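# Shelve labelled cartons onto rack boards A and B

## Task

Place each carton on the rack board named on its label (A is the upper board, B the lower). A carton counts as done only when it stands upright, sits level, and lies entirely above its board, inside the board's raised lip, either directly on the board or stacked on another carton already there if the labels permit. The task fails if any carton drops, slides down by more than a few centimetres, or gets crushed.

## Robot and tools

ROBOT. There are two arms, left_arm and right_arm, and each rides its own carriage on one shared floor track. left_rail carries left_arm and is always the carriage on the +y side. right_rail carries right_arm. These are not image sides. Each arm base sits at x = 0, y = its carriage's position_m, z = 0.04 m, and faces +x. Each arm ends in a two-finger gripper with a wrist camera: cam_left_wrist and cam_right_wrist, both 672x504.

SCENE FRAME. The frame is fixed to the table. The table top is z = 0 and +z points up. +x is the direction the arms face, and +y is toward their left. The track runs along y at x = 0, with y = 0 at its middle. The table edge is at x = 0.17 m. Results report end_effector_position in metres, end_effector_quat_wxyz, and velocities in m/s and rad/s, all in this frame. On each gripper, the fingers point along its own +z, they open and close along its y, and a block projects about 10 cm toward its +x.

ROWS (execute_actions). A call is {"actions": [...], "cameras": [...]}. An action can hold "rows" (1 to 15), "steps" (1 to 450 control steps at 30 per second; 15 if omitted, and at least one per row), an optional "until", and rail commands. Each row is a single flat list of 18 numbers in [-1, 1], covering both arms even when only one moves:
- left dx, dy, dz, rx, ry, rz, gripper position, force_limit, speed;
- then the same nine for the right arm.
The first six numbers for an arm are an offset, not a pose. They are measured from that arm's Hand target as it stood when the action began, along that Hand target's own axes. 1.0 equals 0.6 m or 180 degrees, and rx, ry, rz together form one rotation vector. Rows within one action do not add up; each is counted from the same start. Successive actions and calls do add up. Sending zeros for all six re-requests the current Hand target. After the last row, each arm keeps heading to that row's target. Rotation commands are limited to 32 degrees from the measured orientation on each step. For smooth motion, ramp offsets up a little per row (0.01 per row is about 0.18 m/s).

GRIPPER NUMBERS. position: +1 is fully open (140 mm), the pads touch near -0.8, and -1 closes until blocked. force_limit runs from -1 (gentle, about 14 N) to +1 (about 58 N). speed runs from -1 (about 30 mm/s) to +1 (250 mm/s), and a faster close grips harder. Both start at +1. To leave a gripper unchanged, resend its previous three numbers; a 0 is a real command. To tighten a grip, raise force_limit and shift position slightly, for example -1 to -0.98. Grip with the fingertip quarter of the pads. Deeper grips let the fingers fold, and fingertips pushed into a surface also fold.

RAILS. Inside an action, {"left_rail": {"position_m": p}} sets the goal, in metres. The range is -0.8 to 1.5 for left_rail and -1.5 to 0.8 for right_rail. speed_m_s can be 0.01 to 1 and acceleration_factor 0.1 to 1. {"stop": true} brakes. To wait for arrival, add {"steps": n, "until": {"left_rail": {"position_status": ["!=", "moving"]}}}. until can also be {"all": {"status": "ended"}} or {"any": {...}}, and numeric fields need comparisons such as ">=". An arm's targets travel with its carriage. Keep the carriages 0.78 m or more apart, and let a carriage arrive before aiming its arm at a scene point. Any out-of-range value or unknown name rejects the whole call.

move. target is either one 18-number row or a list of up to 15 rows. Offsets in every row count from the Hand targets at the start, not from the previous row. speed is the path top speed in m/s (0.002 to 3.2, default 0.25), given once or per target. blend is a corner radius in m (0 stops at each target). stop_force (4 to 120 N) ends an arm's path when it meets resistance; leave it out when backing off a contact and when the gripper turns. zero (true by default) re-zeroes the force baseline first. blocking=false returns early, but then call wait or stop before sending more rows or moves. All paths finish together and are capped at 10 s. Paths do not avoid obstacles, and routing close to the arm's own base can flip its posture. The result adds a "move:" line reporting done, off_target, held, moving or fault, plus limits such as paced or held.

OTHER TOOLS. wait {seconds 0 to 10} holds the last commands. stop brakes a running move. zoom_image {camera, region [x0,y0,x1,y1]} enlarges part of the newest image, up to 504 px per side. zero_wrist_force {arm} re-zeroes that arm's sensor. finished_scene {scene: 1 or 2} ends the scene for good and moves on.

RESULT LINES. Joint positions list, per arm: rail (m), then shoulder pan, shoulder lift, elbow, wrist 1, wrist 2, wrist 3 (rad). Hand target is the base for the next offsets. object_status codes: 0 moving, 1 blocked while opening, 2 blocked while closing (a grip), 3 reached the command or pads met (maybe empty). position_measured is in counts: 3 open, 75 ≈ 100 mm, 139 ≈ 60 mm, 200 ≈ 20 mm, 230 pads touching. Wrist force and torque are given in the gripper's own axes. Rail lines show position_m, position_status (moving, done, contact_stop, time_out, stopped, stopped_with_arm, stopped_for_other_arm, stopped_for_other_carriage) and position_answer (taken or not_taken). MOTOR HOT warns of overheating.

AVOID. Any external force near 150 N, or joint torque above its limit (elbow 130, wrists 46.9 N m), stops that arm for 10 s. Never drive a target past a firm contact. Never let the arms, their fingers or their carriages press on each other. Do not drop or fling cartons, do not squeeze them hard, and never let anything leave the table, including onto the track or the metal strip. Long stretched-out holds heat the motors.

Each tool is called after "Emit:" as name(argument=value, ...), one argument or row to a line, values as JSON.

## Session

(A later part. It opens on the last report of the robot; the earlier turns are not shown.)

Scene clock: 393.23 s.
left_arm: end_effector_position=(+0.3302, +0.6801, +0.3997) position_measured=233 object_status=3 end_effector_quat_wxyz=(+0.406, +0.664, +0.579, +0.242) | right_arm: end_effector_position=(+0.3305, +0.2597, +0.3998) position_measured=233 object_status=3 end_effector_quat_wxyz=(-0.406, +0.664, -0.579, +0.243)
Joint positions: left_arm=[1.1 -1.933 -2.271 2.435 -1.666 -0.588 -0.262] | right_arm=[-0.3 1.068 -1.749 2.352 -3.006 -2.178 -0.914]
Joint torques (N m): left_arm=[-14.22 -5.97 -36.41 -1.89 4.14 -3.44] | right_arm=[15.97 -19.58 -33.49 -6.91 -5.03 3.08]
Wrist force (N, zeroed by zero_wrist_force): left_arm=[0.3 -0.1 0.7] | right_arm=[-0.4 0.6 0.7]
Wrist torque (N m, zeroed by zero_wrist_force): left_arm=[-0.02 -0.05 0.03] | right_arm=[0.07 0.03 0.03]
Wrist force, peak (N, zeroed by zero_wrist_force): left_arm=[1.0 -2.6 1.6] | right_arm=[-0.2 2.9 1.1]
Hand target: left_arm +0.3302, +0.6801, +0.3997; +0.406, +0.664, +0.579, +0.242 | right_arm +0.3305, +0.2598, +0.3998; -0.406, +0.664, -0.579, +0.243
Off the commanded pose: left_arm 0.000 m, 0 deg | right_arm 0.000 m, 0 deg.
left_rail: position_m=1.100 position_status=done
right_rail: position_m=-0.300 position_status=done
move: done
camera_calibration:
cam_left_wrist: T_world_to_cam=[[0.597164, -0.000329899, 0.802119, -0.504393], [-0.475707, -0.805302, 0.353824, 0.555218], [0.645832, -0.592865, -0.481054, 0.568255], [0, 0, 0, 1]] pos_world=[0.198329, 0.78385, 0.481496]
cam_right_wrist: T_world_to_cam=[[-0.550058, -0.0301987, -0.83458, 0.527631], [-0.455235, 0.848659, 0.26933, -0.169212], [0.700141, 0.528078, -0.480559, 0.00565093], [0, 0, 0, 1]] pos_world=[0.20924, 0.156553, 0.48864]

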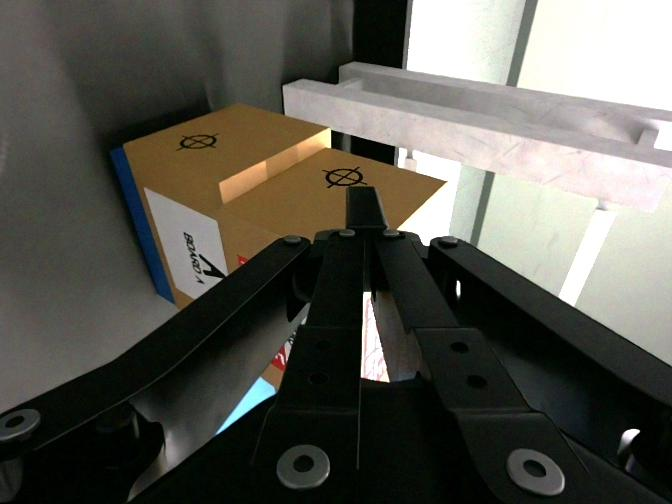

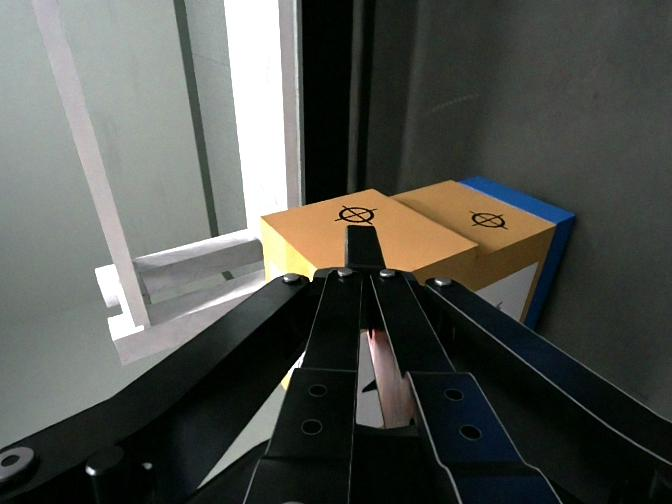

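Emit:
move(
  target=[0.0215,-0.0105,0.365,0.0008,-0.00455,0.0031,-1,0,0,0.0175,0.0265,0.3577,0.0008,0.00455,0.0031,-1,0,0],
  speed=0.15,
)

Emit:
move(
  target=[-0.0564,0,0.01512,0,0,0,-1,0,0,-0.0564,0,0.01512,0,0,0,-1,0,0],
  speed=0.014,
  stop_force=8,
  cameras=["all"],
)

Emit:
zoom_image(
  camera="cam_left_wrist",
  region=[290, 170, 430, 275],
)

Emit:
zoom_image(
  camera="cam_right_wrist",
  region=[290, 210, 430, 315],
)

Scene clock: 406.53 s.
left_arm: end_effector_position=(+0.5027, +0.6357, +0.2715) position_measured=233 object_status=3 end_effector_quat_wxyz=(+0.408, +0.669, +0.573, +0.238) | right_arm: end_effector_position=(+0.4936, +0.3049, +0.2665) position_measured=233 object_status=3 end_effector_quat_wxyz=(-0.403, +0.659, -0.585, +0.246)
Joint positions: left_arm=[1.1 -1.415 -1.668 2.546 -3.066 -0.745 0.587] | right_arm=[-0.3 0.856 -1.363 2.298 -3.411 -2.029 -1.06]
Joint torques (N m): left_arm=[17.56 -11.21 -44.77 -7.47 -0.87 2.96] | right_arm=[-18.84 -37.71 -49.01 -7.18 2.2 -3.27]
Wrist force (N, zeroed by zero_wrist_force): left_arm=[0.1 0.1 0.6] | right_arm=[0.9 0.6 0.7]
Wrist torque (N m, zeroed by zero_wrist_force): left_arm=[0.03 0.00 -0.22] | right_arm=[0.05 -0.18 0.20]
Wrist force, peak (N, zeroed by zero_wrist_force): left_arm=[-0.3 -0.4 2.3] | right_arm=[0.7 0.8 2.2]
Hand target: left_arm +0.5027, +0.6357, +0.2714; +0.408, +0.669, +0.573, +0.238 | right_arm +0.4936, +0.3049, +0.2665; -0.403, +0.659, -0.585, +0.246
Off the commanded pose: left_arm 0.000 m, 0 deg | right_arm 0.000 m, 0 deg.
left_rail: position_m=1.100 position_status=done
right_rail: position_m=-0.300 position_status=done
move: done

Scene clock: 409.70 s.
left_arm: end_effector_position=(+0.5022, +0.6100, +0.2714) position_measured=233 object_status=3 end_effector_quat_wxyz=(+0.408, +0.669, +0.573, +0.238) | right_arm: end_effector_position=(+0.4941, +0.3309, +0.2665) position_measured=233 object_status=3 end_effector_quat_wxyz=(-0.403, +0.659, -0.585, +0.246)
Joint positions: left_arm=[1.1 -1.425 -1.628 2.51 -3.059 -0.739 0.575] | right_arm=[-0.3 0.886 -1.333 2.253 -3.388 -2.052 -1.039]
Joint torques (N m): left_arm=[14.2 -42.81 -25.71 -8.11 -1.41 1.83] | right_arm=[-8.63 -61.03 -25.79 -6.82 3.3 -2.81]
Wrist force (N, zeroed by zero_wrist_force): left_arm=[7.8 0.0 -0.8] | right_arm=[10.4 -1.5 -3.0]
Wrist torque (N m, zeroed by zero_wrist_force): left_arm=[0.04 0.09 0.01] | right_arm=[0.16 0.26 0.05]
Wrist force, peak (N, zeroed by zero_wrist_force): left_arm=[18.3 2.4 -7.1] | right_arm=[18.1 -1.3 -10.0]
Hand target: left_arm +0.5023, +0.6100, +0.2714; +0.408, +0.669, +0.573, +0.238 (not the last commanded pose) | right_arm +0.4941, +0.3308, +0.2665; -0.403, +0.659, -0.585, +0.246 (not the last commanded pose)
Off the commanded pose: left_arm 0.009 m, 0 deg | right_arm 0.009 m, 0 deg.
left_rail: position_m=1.100 position_status=done
right_rail: position_m=-0.300 position_status=done
move: contact (left_arm, right_arm)
camera_calibration:
cam_left_wrist: T_world_to_cam=[[0.596936, -0.0108707, 0.802215, -0.497787], [-0.489715, -0.79696, 0.353602, 0.627932], [0.635489, -0.603935, -0.481058, 0.365863], [0, 0, 0, 1]] pos_world=[0.372153, 0.715982, 0.353296]
cam_right_wrist: T_world_to_cam=[[-0.550621, -0.0205616, -0.834502, 0.505472], [-0.4403, 0.856476, 0.269416, -0.129164], [0.709191, 0.515777, -0.480647, -0.210915], [0, 0, 0, 1]] pos_world=[0.371032, 0.229804, 0.35524]

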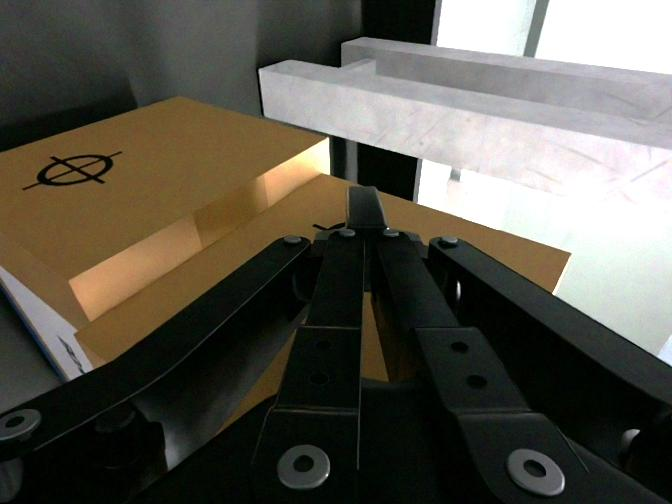

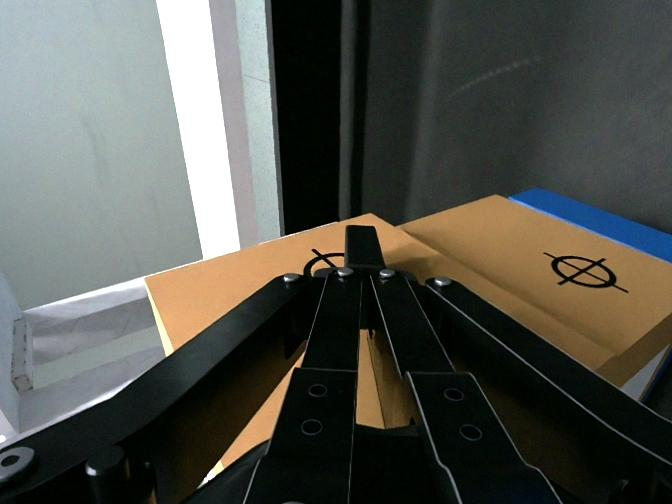

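Scaled by 3.600 from the camera's 672x504 image, which has a finer 960x720 frame.

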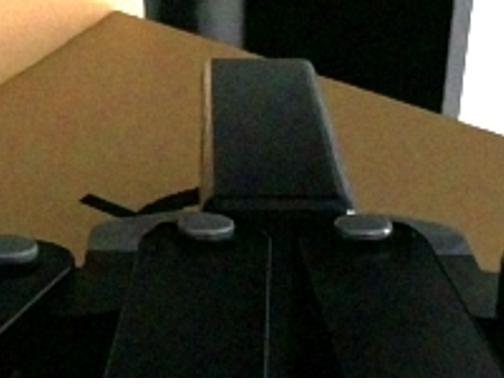

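Scaled by 3.600 from the camera's 672x504 image, which has a finer 960x720 frame.

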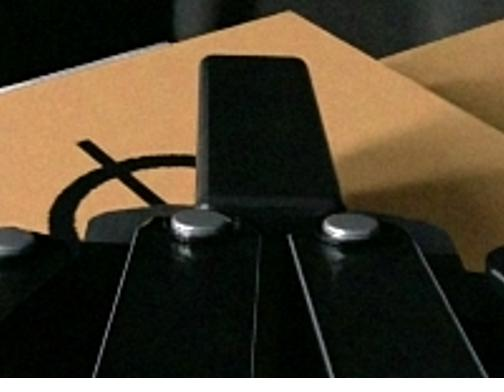

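Emit:
move(
  target=[-0.0193,0,0.0052,0,0,0,-1,0,0,-0.0193,0,0.0052,0,0,0,-1,0,0],
  speed=0.01,
  stop_force=32,
)

Emit:
move(
  target=[-0.00495,0.02731,-0.01847,0,0,0,-1,0,0,-0.00495,-0.02731,-0.01847,0,0,0,-1,0,0],
  speed=0.05,
  cameras=["all"],
)

Scene clock: 413.00 s.
left_arm: end_effector_position=(+0.5024, +0.6090, +0.2714) position_measured=233 object_status=3 end_effector_quat_wxyz=(+0.408, +0.669, +0.573, +0.238) | right_arm: end_effector_position=(+0.4942, +0.3319, +0.2664) position_measured=233 object_status=3 end_effector_quat_wxyz=(-0.403, +0.659, -0.585, +0.247)
Joint positions: left_arm=[1.1 -1.425 -1.627 2.508 -3.059 -0.739 0.574] | right_arm=[-0.3 0.887 -1.331 2.251 -3.387 -2.054 -1.038]
Joint torques (N m): left_arm=[-1.49 -38.3 -38.04 -10.09 -9.72 2.78] | right_arm=[-0.3 -52.96 -35.78 -7.2 14.99 -3.36]
Wrist force (N, zeroed by zero_wrist_force): left_arm=[37.4 7.1 -10.9] | right_arm=[38.3 -6.7 -17.3]
Wrist torque (N m, zeroed by zero_wrist_force): left_arm=[-0.17 0.69 -0.09] | right_arm=[0.29 1.09 0.10]
Wrist force, peak (N, zeroed by zero_wrist_force): left_arm=[46.6 8.7 -21.0] | right_arm=[47.1 -5.6 -24.6]
Hand target: left_arm +0.5024, +0.6090, +0.2714; +0.408, +0.669, +0.573, +0.238 (not the last commanded pose) | right_arm +0.4942, +0.3319, +0.2664; -0.403, +0.659, -0.585, +0.247 (not the last commanded pose)
Off the commanded pose: left_arm 0.011 m, 0 deg | right_arm 0.011 m, 0 deg.
left_rail: position_m=1.100 position_status=done
right_rail: position_m=-0.300 position_status=done
move: contact (left_arm, right_arm)

Scene clock: 413.90 s.
left_arm: end_effector_position=(+0.5024, +0.6091, +0.2914) position_measured=233 object_status=3 end_effector_quat_wxyz=(+0.408, +0.669, +0.573, +0.238) | right_arm: end_effector_position=(+0.4943, +0.3319, +0.2864) position_measured=233 object_status=3 end_effector_quat_wxyz=(-0.403, +0.659, -0.585, +0.247)
Joint positions: left_arm=[1.1 -1.425 -1.668 2.491 -3.001 -0.739 0.574] | right_arm=[-0.3 0.887 -1.364 2.24 -3.343 -2.054 -1.038]
Joint torques (N m): left_arm=[-19.07 -41.82 -70.17 -8.28 -1.3 -3.26] | right_arm=[24.48 -68.34 -75.22 -7.64 6.29 0.3]
Wrist force (N, zeroed by zero_wrist_force): left_arm=[35.5 -4.9 -3.7] | right_arm=[34.2 9.6 -3.2]
Wrist torque (N m, zeroed by zero_wrist_force): left_arm=[0.14 0.66 -0.05] | right_arm=[-0.12 1.09 -0.09]
Wrist force, peak (N, zeroed by zero_wrist_force): left_arm=[37.4 6.7 -10.9] | right_arm=[38.6 -6.6 -16.9]
Hand target: left_arm +0.5024, +0.6091, +0.2914; +0.408, +0.669, +0.573, +0.238 | right_arm +0.4942, +0.3320, +0.2864; -0.403, +0.659, -0.585, +0.247
Off the commanded pose: left_arm 0.000 m, 0 deg | right_arm 0.000 m, 0 deg.
left_rail: position_m=1.100 position_status=done
right_rail: position_m=-0.300 position_status=done
move: done
camera_calibration:
cam_left_wrist: T_world_to_cam=[[0.596766, -0.0108591, 0.802342, -0.513814], [-0.48954, -0.797192, 0.353321, 0.620352], [0.635784, -0.603628, -0.481053, 0.374438], [0, 0, 0, 1]] pos_world=[0.372252, 0.714982, 0.373195]
cam_right_wrist: T_world_to_cam=[[-0.550449, -0.0206599, -0.834613, 0.522156], [-0.439894, 0.856843, 0.268911, -0.135469], [0.709577, 0.515163, -0.480737, -0.201957], [0, 0, 0, 1]] pos_world=[0.371132, 0.230904, 0.375139]

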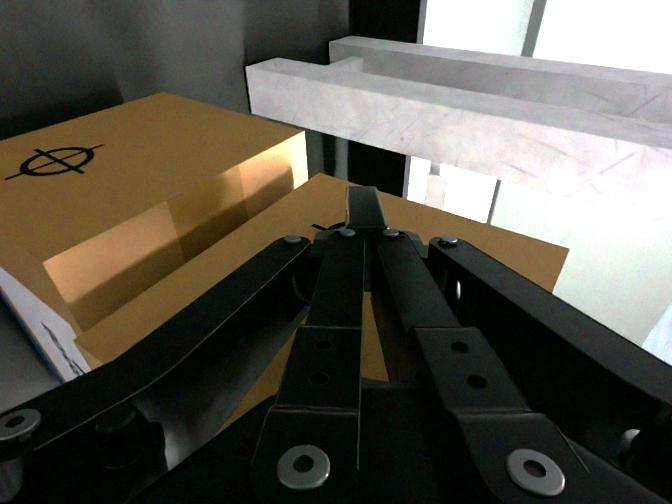

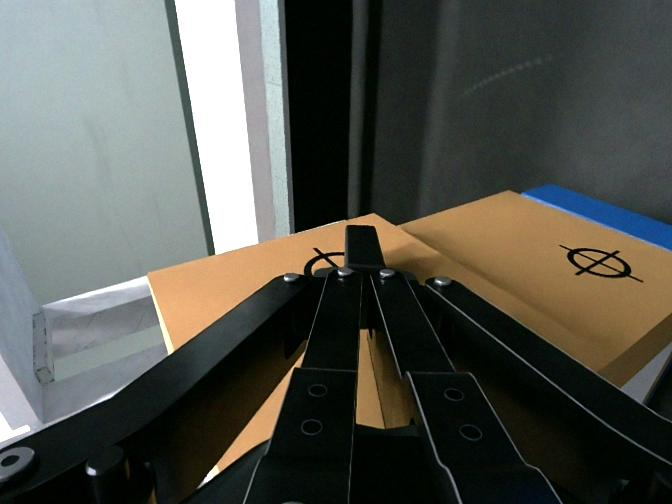

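Emit:
move(
  target=[-0.0379,0.2025,-0.1417,-0.0008,0.00455,-0.0031,-1,0,0,-0.0362,-0.2071,-0.1353,-0.0008,-0.00455,-0.0031,-1,0,0],
  speed=0.1,
)

Scene clock: 419.53 s.
left_arm: end_effector_position=(+0.4998, +0.6093, +0.4413) position_measured=233 object_status=3 end_effector_quat_wxyz=(+0.406, +0.664, +0.579, +0.242) | right_arm: end_effector_position=(+0.4964, +0.3321, +0.4363) position_measured=233 object_status=3 end_effector_quat_wxyz=(-0.405, +0.664, -0.579, +0.243)
Joint positions: left_arm=[1.1 -1.436 -1.885 2.317 -2.584 -0.723 0.539] | right_arm=[-0.3 0.877 -1.563 2.121 -3.034 -2.032 -1.058]
Joint torques (N m): left_arm=[-42.98 -26.11 -81.45 -11 -3.68 -3.14] | right_arm=[10.76 -55.12 -88.01 -8.99 17.83 -3.06]
Wrist force (N, zeroed by zero_wrist_force): left_arm=[53.1 -4.4 -8.1] | right_arm=[50.7 10.1 -7.5]
Wrist torque (N m, zeroed by zero_wrist_force): left_arm=[0.14 0.93 0.03] | right_arm=[-0.23 1.58 0.05]
Wrist force, peak (N, zeroed by zero_wrist_force): left_arm=[53.3 -4.3 -8.7] | right_arm=[50.8 9.8 -7.9]
Hand target: left_arm +0.4998, +0.6093, +0.4414; +0.406, +0.664, +0.579, +0.242 | right_arm +0.4964, +0.3321, +0.4364; -0.405, +0.664, -0.579, +0.243
Off the commanded pose: left_arm 0.000 m, 0 deg | right_arm 0.000 m, 0 deg.
left_rail: position_m=1.100 position_status=done
right_rail: position_m=-0.300 position_status=done
move: done

Emit:
move(
  target=[
    [-0.1535,0.2253,-0.12215,0,0,0,-1,0,0,0.0735,-0.2253,-0.183,0,0,0,-1,0,0],
    [-0.0528,0.4978,0.2537,0,0,0,-1,0,0,0.1742,-0.4978,0.1929,0,0,0,-1,0,0],
  ],
  speed=[0.1,0.12],
  blend=[0.02,0],
  cameras=["all"],
)

Scene clock: 430.23 s.
left_arm: end_effector_position=(+0.7847, +0.5395, +0.6068) position_measured=233 object_status=3 end_effector_quat_wxyz=(+0.406, +0.664, +0.579, +0.242) | right_arm: end_effector_position=(+0.7810, +0.2608, +0.6020) position_measured=233 object_status=3 end_effector_quat_wxyz=(-0.405, +0.664, -0.579, +0.243)
Joint positions: left_arm=[1.1 -0.994 -1.502 1.728 -2.662 -1.021 0.972] | right_arm=[-0.3 0.494 -1.484 1.731 -2.795 -1.721 -1.293]
Joint torques (N m): left_arm=[-18.98 -37.45 -75.69 -13.16 -13.51 3.14] | right_arm=[20.12 -48.47 -82.65 -8.5 19.16 -3.2]
Wrist force (N, zeroed by zero_wrist_force): left_arm=[47.5 -5.0 -6.3] | right_arm=[45.0 9.0 -6.1]
Wrist torque (N m, zeroed by zero_wrist_force): left_arm=[0.02 0.77 -0.22] | right_arm=[-0.27 1.47 0.03]
Wrist force, peak (N, zeroed by zero_wrist_force): left_arm=[54.6 -3.8 -9.4] | right_arm=[52.3 10.0 -9.4]
Hand target: left_arm +0.7847, +0.5395, +0.6067; +0.406, +0.664, +0.579, +0.242 | right_arm +0.7811, +0.2609, +0.6020; -0.405, +0.664, -0.579, +0.243
Off the commanded pose: left_arm 0.000 m, 0 deg | right_arm 0.000 m, 0 deg.
left_rail: position_m=1.100 position_status=done
right_rail: position_m=-0.300 position_status=done
move: done
camera_calibration:
cam_left_wrist: T_world_to_cam=[[0.596914, -0.000349492, 0.802305, -0.941802], [-0.475495, -0.805607, 0.353416, 0.585086], [0.646219, -0.592451, -0.481044, 0.290538], [0, 0, 0, 1]] pos_world=[0.652628, 0.643149, 0.688595]
cam_right_wrist: T_world_to_cam=[[-0.54989, -0.0302935, -0.834687, 0.944143], [-0.454833, 0.849034, 0.268829, -0.0196286], [0.700534, 0.527469, -0.480654, -0.213256], [0, 0, 0, 1]] pos_world=[0.65964, 0.157752, 0.690839]

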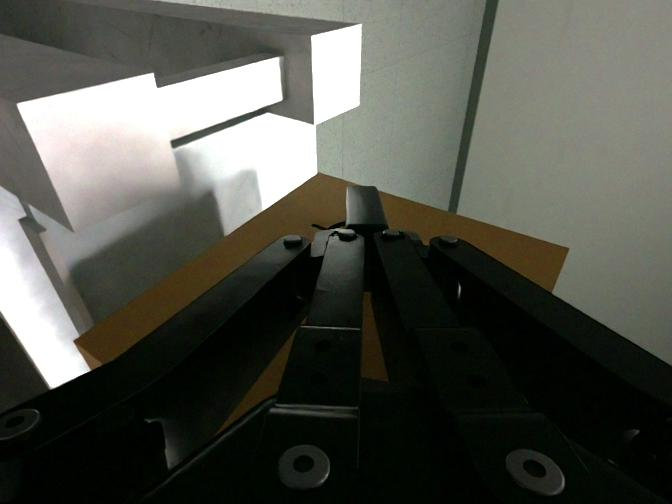

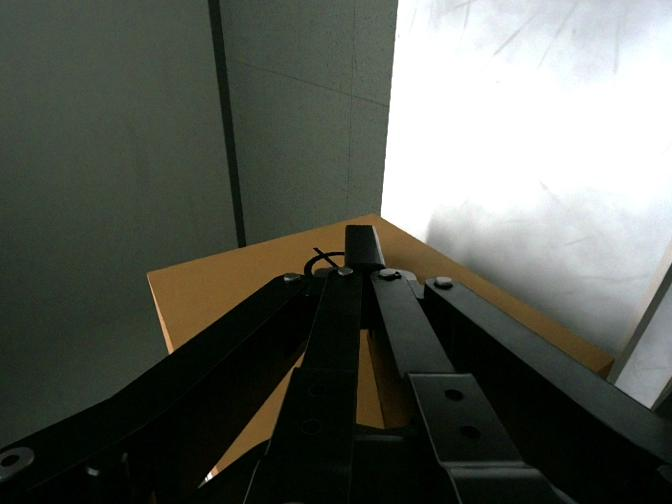

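Emit:
move(
  target=[0.01007,0.02725,0.03759,0,0,0,-1,0,0,0.01007,-0.02725,0.03759,0,0,0,-1,0,0],
  speed=0.06,
)

Emit:
move(
  target=[0.01361,-0.0751,0.05078,0,0,0,-1,0,0,0.01361,0.0751,0.05078,0,0,0,-1,0,0],
  speed=0.018,
  stop_force=7,
  cameras=["all"],
)

Scene clock: 454.83 s.
left_arm: end_effector_position=(+0.8131, +0.5395, +0.6068) position_measured=233 object_status=3 end_effector_quat_wxyz=(+0.406, +0.664, +0.579, +0.242) | right_arm: end_effector_position=(+0.8095, +0.2609, +0.6021) position_measured=233 object_status=3 end_effector_quat_wxyz=(-0.405, +0.664, -0.579, +0.243)
Joint positions: left_arm=[1.1 -0.96 -1.465 1.689 -2.673 -1.047 0.998] | right_arm=[-0.3 0.475 -1.448 1.692 -2.793 -1.705 -1.304]
Joint torques (N m): left_arm=[-21.57 -35.14 -77.22 -13.14 -14.52 3.7] | right_arm=[21.55 -50.72 -84.25 -8.2 19.97 -2.78]
Wrist force (N, zeroed by zero_wrist_force): left_arm=[47.9 -4.7 -6.9] | right_arm=[45.6 9.3 -6.5]
Wrist torque (N m, zeroed by zero_wrist_force): left_arm=[0.03 0.88 -0.23] | right_arm=[-0.18 1.57 0.05]
Wrist force, peak (N, zeroed by zero_wrist_force): left_arm=[50.6 -5.1 -8.3] | right_arm=[48.3 9.8 -8.1]
Hand target: left_arm +0.8132, +0.5395, +0.6068; +0.406, +0.664, +0.579, +0.242 | right_arm +0.8096, +0.2609, +0.6021; -0.405, +0.664, -0.579, +0.243
Off the commanded pose: left_arm 0.000 m, 0 deg | right_arm 0.000 m, 0 deg.
left_rail: position_m=1.100 position_status=done
right_rail: position_m=-0.300 position_status=done
move: done

Scene clock: 458.90 s.
left_arm: end_effector_position=(+0.8133, +0.5394, +0.5573) position_measured=233 object_status=3 end_effector_quat_wxyz=(+0.406, +0.664, +0.579, +0.242) | right_arm: end_effector_position=(+0.8097, +0.2608, +0.5534) position_measured=233 object_status=3 end_effector_quat_wxyz=(-0.405, +0.664, -0.579, +0.243)
Joint positions: left_arm=[1.1 -0.96 -1.443 1.754 -2.76 -1.048 0.998] | right_arm=[-0.3 0.475 -1.426 1.755 -2.878 -1.705 -1.304]
Joint torques (N m): left_arm=[-20.91 -58.03 -67.62 -5.96 -13.42 3.22] | right_arm=[25.3 -70.42 -78.08 -7.92 18.83 -2.65]
Wrist force (N, zeroed by zero_wrist_force): left_arm=[44.3 5.2 -11.9] | right_arm=[42.3 4.3 -7.0]
Wrist torque (N m, zeroed by zero_wrist_force): left_arm=[-0.13 0.74 -0.36] | right_arm=[-0.10 1.39 0.04]
Wrist force, peak (N, zeroed by zero_wrist_force): left_arm=[47.3 8.6 -20.4] | right_arm=[47.6 8.8 -7.6]
Hand target: left_arm +0.8133, +0.5394, +0.5574; +0.406, +0.664, +0.579, +0.242 (not the last commanded pose) | right_arm +0.8097, +0.2608, +0.5534; -0.405, +0.664, -0.579, +0.243 (not the last commanded pose)
Off the commanded pose: left_arm 0.006 m, 0 deg | right_arm 0.006 m, 0 deg.
left_rail: position_m=1.100 position_status=done
right_rail: position_m=-0.300 position_status=done
move: contact (left_arm, right_arm)
camera_calibration:
cam_left_wrist: T_world_to_cam=[[0.596952, -0.000284623, 0.802277, -0.919349], [-0.475447, -0.805606, 0.353481, 0.616036], [0.646219, -0.592451, -0.481044, 0.248169], [0, 0, 0, 1]] pos_world=[0.681328, 0.643049, 0.639195]
cam_right_wrist: T_world_to_cam=[[-0.549941, -0.0302991, -0.834654, 0.919287], [-0.45485, 0.84901, 0.268873, 0.0065888], [0.700483, 0.527507, -0.480687, -0.256666], [0, 0, 0, 1]] pos_world=[0.68834, 0.157652, 0.642139]

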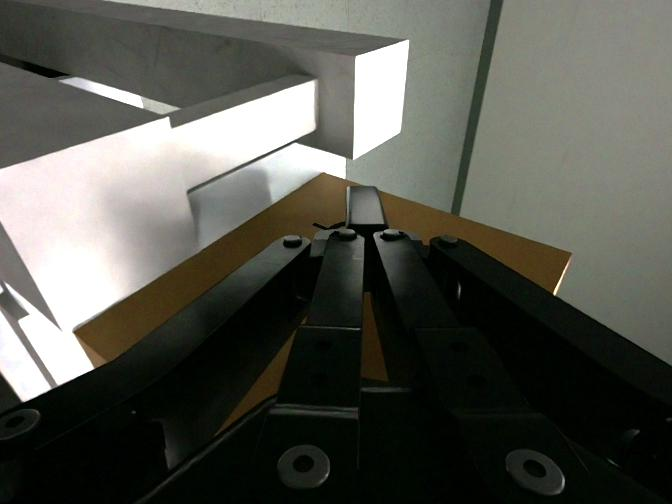

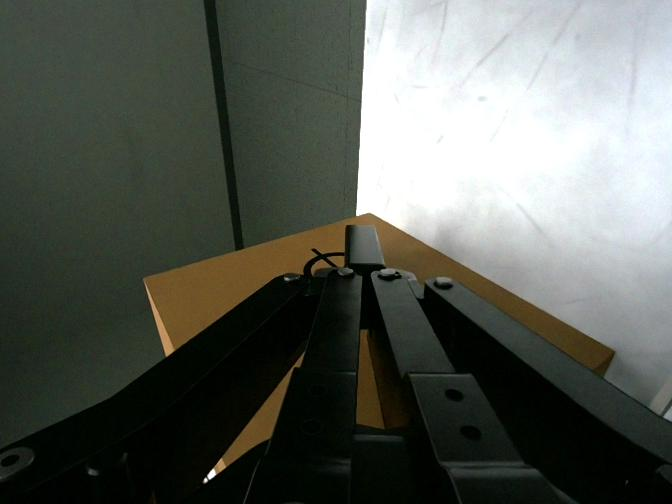

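Emit:
move(
  target=[0.00148,-0.00819,0.00554,0,0,0,-1,0,0,0.00148,0.00819,0.00554,0,0,0,-1,0,0],
  speed=0.01,
  stop_force=6,
  cameras=["all"],
)

Emit:
zoom_image(
  camera="cam_right_wrist",
  region=[500, 260, 672, 430],
)

Scene clock: 465.73 s.
left_arm: end_effector_position=(+0.8133, +0.5394, +0.5569) position_measured=233 object_status=3 end_effector_quat_wxyz=(+0.406, +0.664, +0.579, +0.242) | right_arm: end_effector_position=(+0.8097, +0.2608, +0.5529) position_measured=233 object_status=3 end_effector_quat_wxyz=(-0.406, +0.664, -0.579, +0.243)
Joint positions: left_arm=[1.1 -0.96 -1.443 1.755 -2.762 -1.048 0.998] | right_arm=[-0.3 0.475 -1.425 1.755 -2.88 -1.705 -1.304]
Joint torques (N m): left_arm=[-26 -47.83 -60.37 -3.92 -13.8 2.5] | right_arm=[43.26 -60.18 -73.66 -5.73 18.3 -3.11]
Wrist force (N, zeroed by zero_wrist_force): left_arm=[45.7 9.9 -19.6] | right_arm=[45.1 1.8 -16.4]
Wrist torque (N m, zeroed by zero_wrist_force): left_arm=[-0.39 0.70 -0.42] | right_arm=[0.03 1.28 0.07]
Wrist force, peak (N, zeroed by zero_wrist_force): left_arm=[47.1 11.7 -23.7] | right_arm=[44.8 -0.7 -19.1]
Hand target: left_arm +0.8133, +0.5394, +0.5569; +0.406, +0.664, +0.579, +0.242 (not the last commanded pose) | right_arm +0.8097, +0.2608, +0.5529; -0.406, +0.664, -0.579, +0.243 (not the last commanded pose)
Off the commanded pose: left_arm 0.006 m, 0 deg | right_arm 0.006 m, 0 deg.
left_rail: position_m=1.100 position_status=done
right_rail: position_m=-0.300 position_status=done
move: contact (left_arm, right_arm)
camera_calibration:
cam_left_wrist: T_world_to_cam=[[0.596703, 0.0000701309, 0.802462, -0.918984], [-0.475626, -0.805386, 0.353741, 0.616016], [0.646317, -0.592751, -0.480543, 0.247751], [0, 0, 0, 1]] pos_world=[0.681228, 0.64305, 0.638594]
cam_right_wrist: T_world_to_cam=[[-0.549504, -0.0300363, -0.834951, 0.918718], [-0.454997, 0.848921, 0.268907, 0.00681757], [0.70073, 0.527666, -0.480151, -0.257447], [0, 0, 0, 1]] pos_world=[0.688342, 0.157654, 0.641638]

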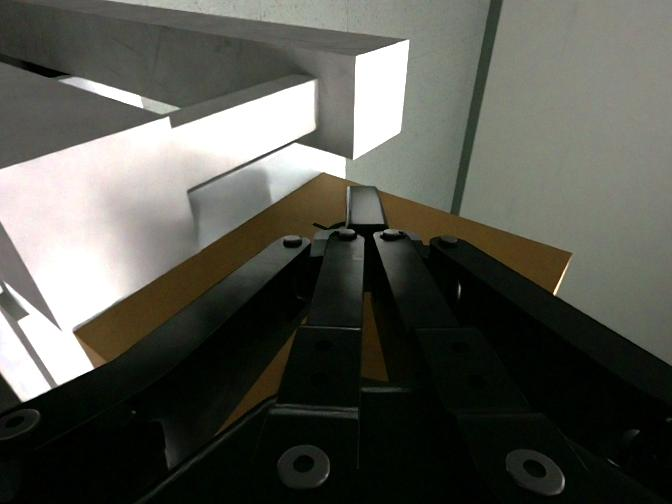

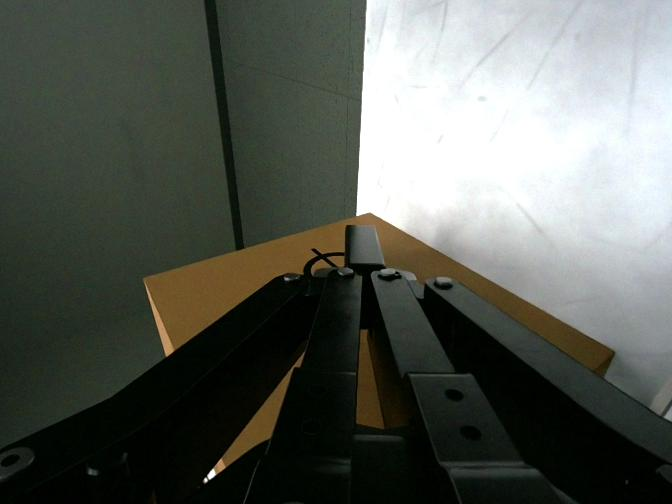

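Scaled by 2.930 from the camera's 672x504 image, which has a finer 960x720 frame.

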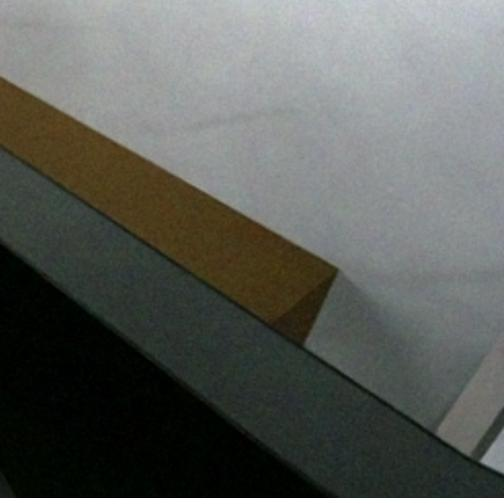

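Emit:
move(
  target=[
    [0.0483,0,-0.01294,0,0,0,-1,0,0,0.0483,0,-0.01294,0,0,0,-1,0,0],
    [-0.0577,-0.2868,-0.4086,0,0,0,-1,0,0,-0.0577,0.2868,-0.4086,0,0,0,-1,0,0],
  ],
  speed=[0.03,0.25],
)

Emit:
execute_actions(
  actions=[
    {"right_rail":{"position_m":-0.5},"steps":200,"until":{"all":{"status":"ended"}}},
  ],
  cameras=["all"],
)

Emit:
zero_wrist_force(
  arm="left_arm",
)

Emit:
zero_wrist_force(
  arm="right_arm",
)

Scene clock: 475.67 s.
left_arm: end_effector_position=(+0.5133, +0.5694, +0.5564) position_measured=233 object_status=3 end_effector_quat_wxyz=(+0.406, +0.664, +0.579, +0.242) | right_arm: end_effector_position=(+0.5097, +0.2312, +0.5523) position_measured=233 object_status=3 end_effector_quat_wxyz=(-0.406, +0.664, -0.579, +0.243)
Joint positions: left_arm=[1.1 -1.419 -1.873 2.099 -2.394 -0.732 0.56] | right_arm=[-0.3 0.723 -1.804 2.112 -2.824 -1.909 -1.158]
Joint torques (N m): left_arm=[-12.74 -37.81 -46.65 -2.81 3.78 -3.61] | right_arm=[15.49 -39.73 -39.58 -2.61 -4.39 3.27]
Wrist force (N, zeroed by zero_wrist_force): left_arm=[2.4 -1.0 0.4] | right_arm=[-1.1 0.5 0.1]
Wrist torque (N m, zeroed by zero_wrist_force): left_arm=[-0.21 -0.52 0.02] | right_arm=[0.05 0.23 0.03]
Wrist force, peak (N, zeroed by zero_wrist_force): left_arm=[46.2 9.8 -19.7] | right_arm=[45.2 1.7 -16.4]
Hand target: left_arm +0.5133, +0.5694, +0.5565; +0.406, +0.664, +0.579, +0.242 | right_arm +0.5097, +0.2312, +0.5523; -0.406, +0.664, -0.579, +0.243
Off the commanded pose: left_arm 0.000 m, 0 deg | right_arm 0.000 m, 0 deg.
left_rail: position_m=1.100 position_status=done
right_rail: position_m=-0.300 position_status=done
move: done

Scene clock: 476.87 s.
left_arm: end_effector_position=(+0.5133, +0.5693, +0.5565) position_measured=233 object_status=3 end_effector_quat_wxyz=(+0.406, +0.664, +0.579, +0.242) | right_arm: end_effector_position=(+0.5096, +0.0312, +0.5523) position_measured=233 object_status=3 end_effector_quat_wxyz=(-0.406, +0.664, -0.579, +0.243)
Joint positions: left_arm=[1.1 -1.42 -1.873 2.099 -2.394 -0.732 0.56] | right_arm=[-0.5 0.723 -1.804 2.112 -2.824 -1.909 -1.158]
Joint torques (N m): left_arm=[-14.53 -36.18 -60.41 -2.59 3.96 -3.18] | right_arm=[9.36 -23.95 -46.57 -3.89 -1.99 2.56]
Wrist force (N, zeroed by zero_wrist_force): left_arm=[2.4 -0.9 0.7] | right_arm=[-0.8 0.7 0.1]
Wrist torque (N m, zeroed by zero_wrist_force): left_arm=[-0.20 -0.51 0.01] | right_arm=[0.09 0.18 0.03]
Wrist force, peak (N, zeroed by zero_wrist_force): left_arm=[2.9 -1.3 -0.1] | right_arm=[-3.0 1.2 0.6]
Hand target: left_arm +0.5133, +0.5693, +0.5565; +0.406, +0.664, +0.579, +0.242 | right_arm +0.5097, +0.0313, +0.5523; -0.406, +0.664, -0.579, +0.243
Tool commands: left_gripper/position=-1.0 left_gripper/force_limit=+0.0 left_gripper/speed=+0.0 right_gripper/position=-1.0 right_gripper/force_limit=+0.0 right_gripper/speed=+0.0
Off the commanded pose: left_arm 0.000 m, 0 deg | right_arm 0.000 m, 0 deg.
left_rail: position_m=1.100 position_status=done
right_rail: position_m=-0.500 position_status=done
camera_calibration:
cam_left_wrist: T_world_to_cam=[[0.596675, 0.0000227622, 0.802483, -0.739625], [-0.475661, -0.805386, 0.353694, 0.497675], [0.646317, -0.59275, -0.480543, 0.459236], [0, 0, 0, 1]] pos_world=[0.381228, 0.67305, 0.638194]
cam_right_wrist: T_world_to_cam=[[-0.549504, -0.0300363, -0.834951, 0.746415], [-0.454997, 0.848921, 0.268907, 0.0653464], [0.70073, 0.527666, -0.480151, 0.0737059], [0, 0, 0, 1]] pos_world=[0.388242, -0.0719464, 0.641038]

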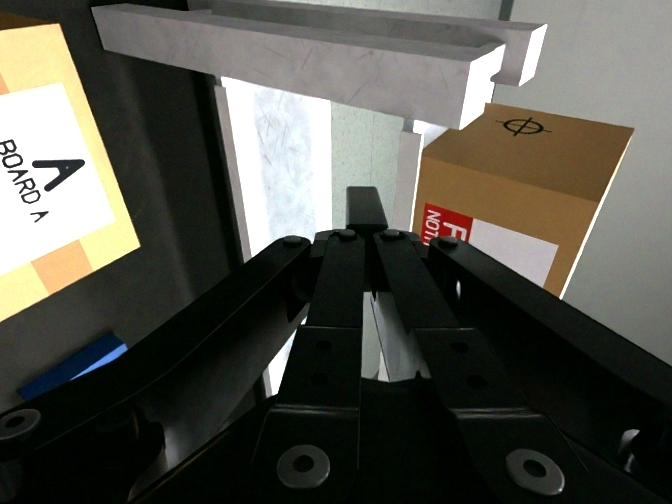

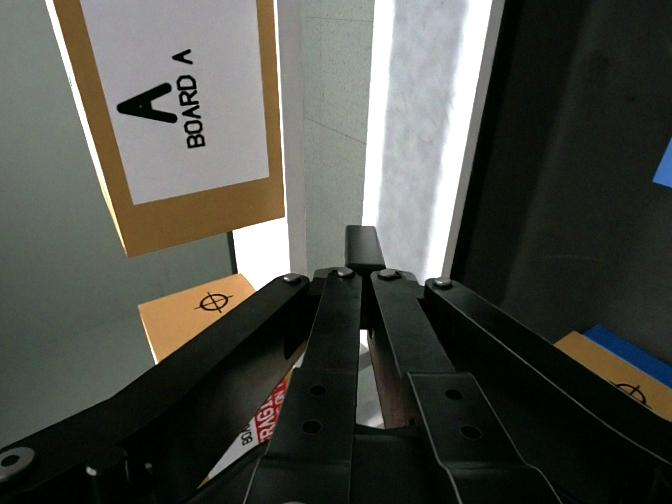

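Wrist force sensor zeroed.

Wrist force sensor zeroed.

Emit:
move(
  target=[0.2247,-0.5241,-0.0033,0,0,0,-1,0,0,-0.3899,0.5709,0.1397,0,0,0,-1,0,0],
  speed=0.22,
  cameras=["all"],
)

Emit:
zoom_image(
  camera="cam_left_wrist",
  region=[110, 120, 460, 270],
)

Emit:
zoom_image(
  camera="cam_right_wrist",
  region=[250, 140, 600, 290],
)

Scene clock: 484.50 s.
left_arm: end_effector_position=(+0.3603, +0.6997, +0.2796) position_measured=233 object_status=3 end_effector_quat_wxyz=(+0.406, +0.664, +0.579, +0.242) | right_arm: end_effector_position=(+0.3309, +0.2789, +0.2594) position_measured=233 object_status=3 end_effector_quat_wxyz=(-0.406, +0.664, -0.579, +0.243)
Joint positions: left_arm=[1.1 -1.854 -2.19 2.658 -2.089 -0.587 -0.12] | right_arm=[-0.5 1.229 -1.225 2.078 -3.167 -2.293 -0.77]
Joint torques (N m): left_arm=[-13.68 -7.55 -46.92 -2.72 4.31 -3.93] | right_arm=[16.82 -52.64 -53.68 -7.09 -5.56 3.51]
Wrist force (N, zeroed by zero_wrist_force): left_arm=[-0.2 -0.7 -0.1] | right_arm=[-0.8 0.2 0.5]
Wrist torque (N m, zeroed by zero_wrist_force): left_arm=[-0.17 0.05 -0.02] | right_arm=[0.04 0.17 0.00]
Wrist force, peak (N, zeroed by zero_wrist_force): left_arm=[-1.1 1.9 -0.7] | right_arm=[-1.9 2.5 1.0]
Hand target: left_arm +0.3602, +0.6997, +0.2797; +0.406, +0.664, +0.579, +0.242 | right_arm +0.3309, +0.2789, +0.2594; -0.406, +0.664, -0.579, +0.243
Off the commanded pose: left_arm 0.000 m, 0 deg | right_arm 0.000 m, 0 deg.
left_rail: position_m=1.100 position_status=done
right_rail: position_m=-0.500 position_status=done
move: done
camera_calibration:
cam_left_wrist: T_world_to_cam=[[0.596636, -0.000041481, 0.802512, -0.426079], [-0.475657, -0.805434, 0.353591, 0.627853], [0.646356, -0.592685, -0.480571, 0.502245], [0, 0, 0, 1]] pos_world=[0.228228, 0.80335, 0.361294]
cam_right_wrist: T_world_to_cam=[[-0.549504, -0.0300363, -0.834951, 0.411014], [-0.454997, 0.848921, 0.268907, -0.147365], [0.70073, 0.527666, -0.480151, -0.0724081], [0, 0, 0, 1]] pos_world=[0.209542, 0.175654, 0.348038]

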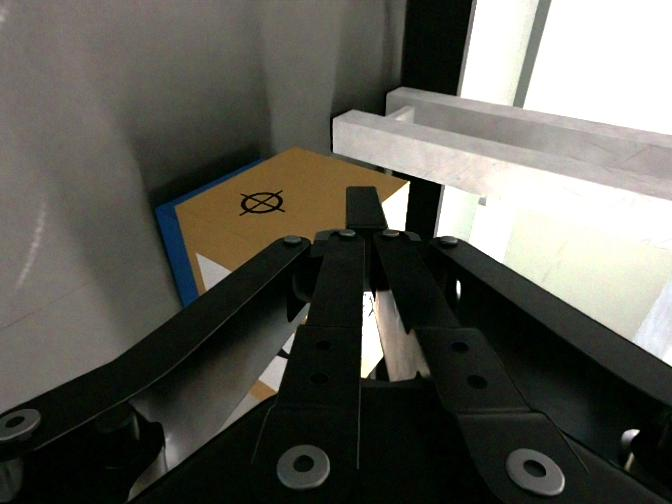

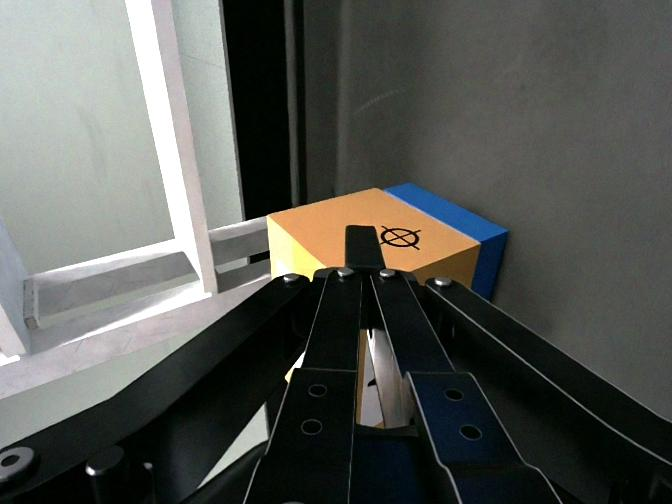

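Scaled by 1.440 from the camera's 672x504 image, which has a finer 960x720 frame.

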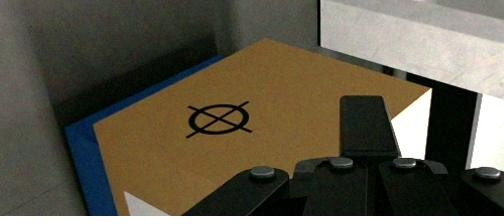

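Scaled by 1.440 from the camera's 672x504 image, which has a finer 960x720 frame.

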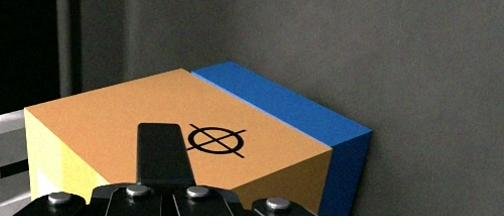

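Emit:
move(
  target=[-0.0002,-0.1386,0.2716,-0.0008,0.00455,-0.0031,-1,0,0,0.0018,0.0921,0.2953,-0.0008,-0.00455,-0.0031,-1,0,0],
  speed=0.15,
)

Emit:
move(
  target=[-0.0564,0,0.01512,0,0,0,-1,0,0,-0.0564,0,0.01512,0,0,0,-1,0,0],
  speed=0.014,
  stop_force=8,
  cameras=["all"],
)

Emit:
zoom_image(
  camera="cam_left_wrist",
  region=[290, 170, 430, 275],
)

Emit:
zoom_image(
  camera="cam_right_wrist",
  region=[290, 210, 430, 315],
)

Scene clock: 501.17 s.
left_arm: end_effector_position=(+0.4416, +0.6572, +0.1214) position_measured=233 object_status=3 end_effector_quat_wxyz=(+0.404, +0.659, +0.585, +0.245) | right_arm: end_effector_position=(+0.4400, +0.3234, +0.1160) position_measured=233 object_status=3 end_effector_quat_wxyz=(-0.408, +0.669, -0.573, +0.240)
Joint positions: left_arm=[1.1 -1.581 -1.366 2.72 -3.33 -0.645 0.312] | right_arm=[-0.5 1.106 -0.932 1.984 -3.445 -2.194 -0.897]
Joint torques (N m): left_arm=[17.75 -19.35 -1.97 -7.47 -0.21 3.11] | right_arm=[-18.5 -68.76 -44.41 -6.93 1.95 -2.78]
Wrist force (N, zeroed by zero_wrist_force): left_arm=[-0.3 0.2 0.0] | right_arm=[-0.4 -0.1 0.7]
Wrist torque (N m, zeroed by zero_wrist_force): left_arm=[0.05 0.04 -0.25] | right_arm=[0.00 0.07 0.15]
Wrist force, peak (N, zeroed by zero_wrist_force): left_arm=[-0.7 1.7 -1.8] | right_arm=[-0.5 0.7 2.2]
Hand target: left_arm +0.4416, +0.6572, +0.1214; +0.404, +0.659, +0.585, +0.245 | right_arm +0.4400, +0.3234, +0.1159; -0.408, +0.669, -0.573, +0.240
Off the commanded pose: left_arm 0.000 m, 0 deg | right_arm 0.000 m, 0 deg.
left_rail: position_m=1.100 position_status=done
right_rail: position_m=-0.500 position_status=done
move: done

Scene clock: 504.43 s.
left_arm: end_effector_position=(+0.4421, +0.6299, +0.1215) position_measured=233 object_status=3 end_effector_quat_wxyz=(+0.404, +0.659, +0.585, +0.245) | right_arm: end_effector_position=(+0.4396, +0.3512, +0.1159) position_measured=233 object_status=3 end_effector_quat_wxyz=(-0.408, +0.669, -0.573, +0.240)
Joint positions: left_arm=[1.1 -1.579 -1.342 2.672 -3.309 -0.646 0.316] | right_arm=[-0.5 1.123 -0.909 1.928 -3.405 -2.206 -0.883]
Joint torques (N m): left_arm=[-14.59 -49.63 -2.6 -6.63 0.22 -0.67] | right_arm=[-14.13 -90.13 -21.19 -6.77 2.09 -2.35]
Wrist force (N, zeroed by zero_wrist_force): left_arm=[-0.5 -0.1 0.0] | right_arm=[5.0 -1.4 -0.3]
Wrist torque (N m, zeroed by zero_wrist_force): left_arm=[0.00 0.09 -0.24] | right_arm=[0.12 0.23 0.06]
Wrist force, peak (N, zeroed by zero_wrist_force): left_arm=[10.2 1.7 -6.0] | right_arm=[13.4 0.0 -10.2]
Hand target: left_arm +0.4421, +0.6299, +0.1215; +0.404, +0.659, +0.585, +0.245 (not the last commanded pose) | right_arm +0.4396, +0.3512, +0.1159; -0.408, +0.669, -0.573, +0.240 (not the last commanded pose)
Off the commanded pose: left_arm 0.008 m, 0 deg | right_arm 0.007 m, 0 deg.
left_rail: position_m=1.100 position_status=done
right_rail: position_m=-0.500 position_status=done
move: contact (left_arm, right_arm)
camera_calibration:
cam_left_wrist: T_world_to_cam=[[0.596702, 0.0105088, 0.802394, -0.354693], [-0.461372, -0.813629, 0.353756, 0.665383], [0.656569, -0.581289, -0.480646, 0.320348], [0, 0, 0, 1]] pos_world=[0.308305, 0.731317, 0.203194]
cam_right_wrist: T_world_to_cam=[[-0.54886, -0.0397377, -0.834969, 0.356246], [-0.46979, 0.840861, 0.268795, -0.111465], [0.691411, 0.539791, -0.480184, -0.255689], [0, 0, 0, 1]] pos_world=[0.31995, 0.245901, 0.204638]

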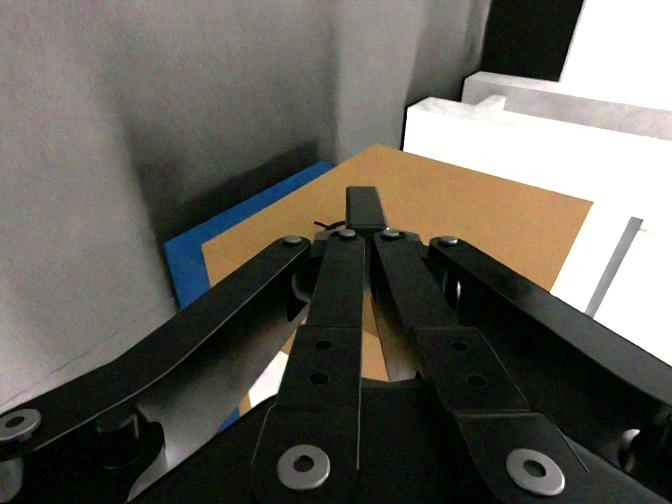

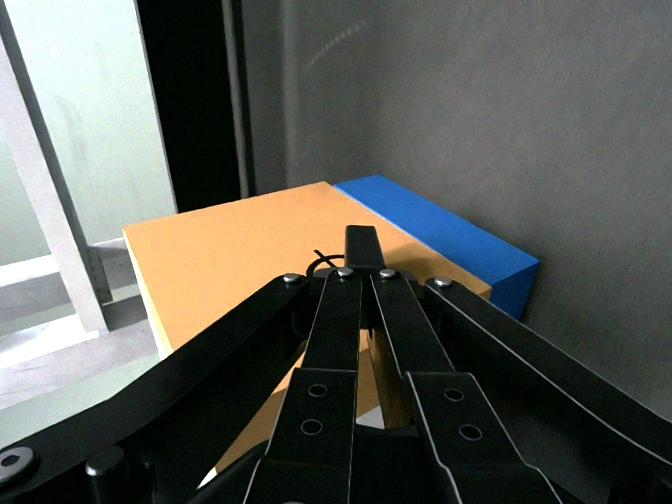

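Scaled by 3.600 from the camera's 672x504 image, which has a finer 960x720 frame.

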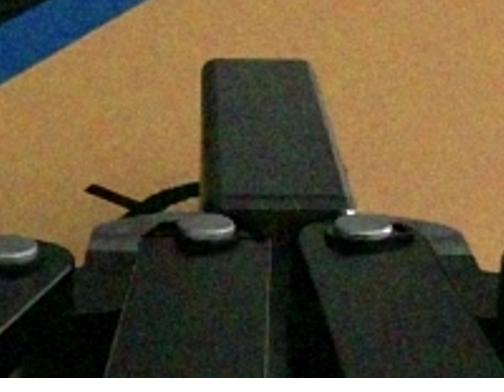

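Scaled by 3.600 from the camera's 672x504 image, which has a finer 960x720 frame.

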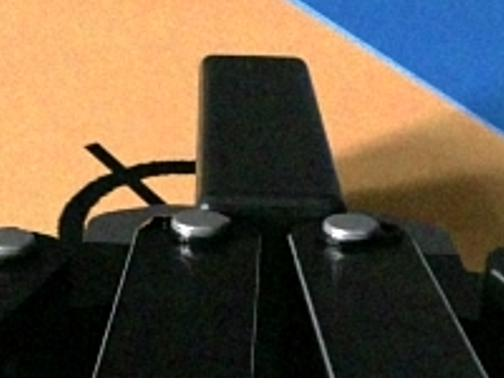

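Emit:
move(
  target=[-0.0193,0,0.0052,0,0,0,-1,0,0,-0.0193,0,0.0052,0,0,0,-1,0,0],
  speed=0.01,
  stop_force=32,
)

Emit:
move(
  target=[-0.00495,0.02731,-0.01847,0,0,0,-1,0,0,-0.00495,-0.02731,-0.01847,0,0,0,-1,0,0],
  speed=0.05,
  cameras=["all"],
)

Scene clock: 508.23 s.
left_arm: end_effector_position=(+0.4421, +0.6288, +0.1214) position_measured=233 object_status=3 end_effector_quat_wxyz=(+0.404, +0.659, +0.585, +0.245) | right_arm: end_effector_position=(+0.4397, +0.3525, +0.1159) position_measured=233 object_status=3 end_effector_quat_wxyz=(-0.408, +0.669, -0.573, +0.240)
Joint positions: left_arm=[1.1 -1.579 -1.341 2.671 -3.308 -0.646 0.316] | right_arm=[-0.5 1.124 -0.907 1.925 -3.402 -2.207 -0.882]
Joint torques (N m): left_arm=[2.65 -48.9 -21.07 -10.15 -5.62 0.83] | right_arm=[-6.6 -82.82 -33.64 -7.63 12.88 -2.18]
Wrist force (N, zeroed by zero_wrist_force): left_arm=[28.5 6.4 -10.9] | right_arm=[32.5 -6.2 -16.7]
Wrist torque (N m, zeroed by zero_wrist_force): left_arm=[-0.15 0.58 -0.32] | right_arm=[0.15 1.01 0.13]
Wrist force, peak (N, zeroed by zero_wrist_force): left_arm=[37.5 9.2 -20.1] | right_arm=[40.9 -4.8 -25.9]
Hand target: left_arm +0.4421, +0.6288, +0.1214; +0.404, +0.659, +0.585, +0.245 (not the last commanded pose) | right_arm +0.4397, +0.3525, +0.1159; -0.408, +0.669, -0.573, +0.240 (not the last commanded pose)
Off the commanded pose: left_arm 0.011 m, 0 deg | right_arm 0.011 m, 0 deg.
left_rail: position_m=1.100 position_status=done
right_rail: position_m=-0.500 position_status=done
move: contact (left_arm, right_arm)

Scene clock: 509.20 s.
left_arm: end_effector_position=(+0.4422, +0.6289, +0.1414) position_measured=233 object_status=3 end_effector_quat_wxyz=(+0.404, +0.659, +0.585, +0.245) | right_arm: end_effector_position=(+0.4397, +0.3524, +0.1358) position_measured=233 object_status=3 end_effector_quat_wxyz=(-0.408, +0.669, -0.573, +0.240)
Joint positions: left_arm=[1.1 -1.579 -1.409 2.664 -3.233 -0.646 0.316] | right_arm=[-0.5 1.124 -0.937 1.925 -3.373 -2.207 -0.882]
Joint torques (N m): left_arm=[-25.19 -51.17 -52 -7.78 2.49 -3.68] | right_arm=[27.69 -97.54 -66.42 -7.78 0.92 1.08]
Wrist force (N, zeroed by zero_wrist_force): left_arm=[27.0 -4.4 -2.9] | right_arm=[25.5 8.1 -1.4]
Wrist torque (N m, zeroed by zero_wrist_force): left_arm=[0.26 0.61 -0.06] | right_arm=[-0.18 1.02 -0.07]
Wrist force, peak (N, zeroed by zero_wrist_force): left_arm=[28.5 6.6 -10.6] | right_arm=[32.3 -6.3 -16.8]
Hand target: left_arm +0.4421, +0.6289, +0.1414; +0.404, +0.659, +0.585, +0.245 | right_arm +0.4397, +0.3525, +0.1359; -0.408, +0.669, -0.573, +0.240
Off the commanded pose: left_arm 0.000 m, 0 deg | right_arm 0.000 m, 0 deg.
left_rail: position_m=1.100 position_status=done
right_rail: position_m=-0.500 position_status=done
move: done
camera_calibration:
cam_left_wrist: T_world_to_cam=[[0.596615, 0.0104609, 0.80246, -0.370602], [-0.461349, -0.813705, 0.353612, 0.657528], [0.656664, -0.581184, -0.480642, 0.329166], [0, 0, 0, 1]] pos_world=[0.308305, 0.730217, 0.223094]
cam_right_wrist: T_world_to_cam=[[-0.548704, -0.0399069, -0.835063, 0.37304], [-0.469513, 0.84117, 0.268309, -0.117953], [0.691723, 0.539296, -0.480291, -0.246981], [0, 0, 0, 1]] pos_world=[0.320151, 0.247301, 0.224537]

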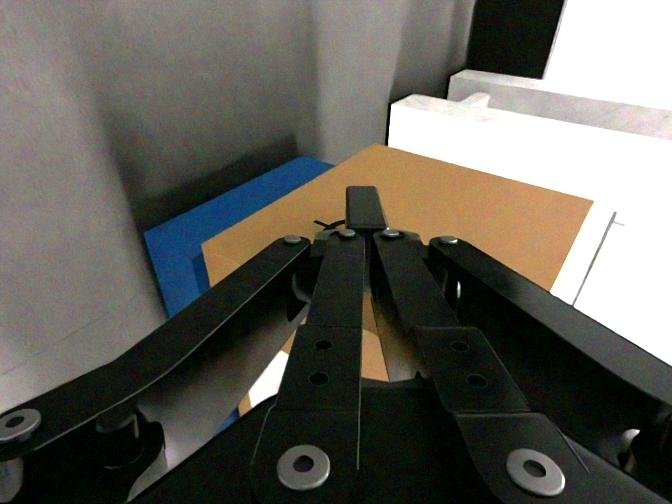

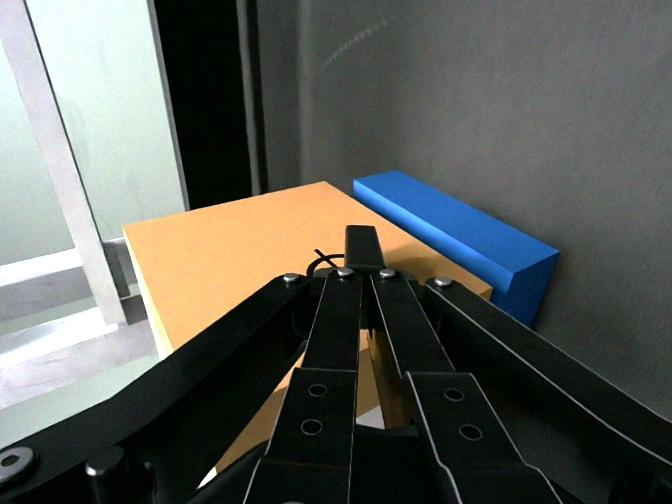

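Emit:
move(
  target=[-0.0373,0.2071,-0.135,0.0008,-0.00455,0.0031,-1,0,0,-0.039,-0.2025,-0.1413,0.0008,0.00455,0.0031,-1,0,0],
  speed=0.1,
)

Scene clock: 517.47 s.
left_arm: end_effector_position=(+0.4444, +0.6285, +0.2914) position_measured=233 object_status=3 end_effector_quat_wxyz=(+0.406, +0.664, +0.579, +0.242) | right_arm: end_effector_position=(+0.4370, +0.3533, +0.2858) position_measured=233 object_status=3 end_effector_quat_wxyz=(-0.406, +0.664, -0.579, +0.243)
Joint positions: left_arm=[1.1 -1.569 -1.81 2.555 -2.756 -0.657 0.357] | right_arm=[-0.5 1.132 -1.132 1.876 -3.115 -2.226 -0.86]
Joint torques (N m): left_arm=[-40.7 -29.33 -83.31 -11.4 -5.52 -3.19] | right_arm=[40.67 -90.12 -90.13 -10.65 8.52 3.06]
Wrist force (N, zeroed by zero_wrist_force): left_arm=[55.4 -3.4 -9.1] | right_arm=[52.4 10.1 -8.7]
Wrist torque (N m, zeroed by zero_wrist_force): left_arm=[0.23 1.05 0.04] | right_arm=[-0.16 1.80 -0.09]
Wrist force, peak (N, zeroed by zero_wrist_force): left_arm=[58.4 -2.2 -10.7] | right_arm=[54.4 8.5 -10.6]
Hand target: left_arm +0.4444, +0.6284, +0.2914; +0.406, +0.664, +0.579, +0.242 | right_arm +0.4370, +0.3533, +0.2859; -0.406, +0.664, -0.579, +0.243
Off the commanded pose: left_arm 0.000 m, 0 deg | right_arm 0.000 m, 0 deg.
left_rail: position_m=1.100 position_status=done
right_rail: position_m=-0.500 position_status=done
move: done


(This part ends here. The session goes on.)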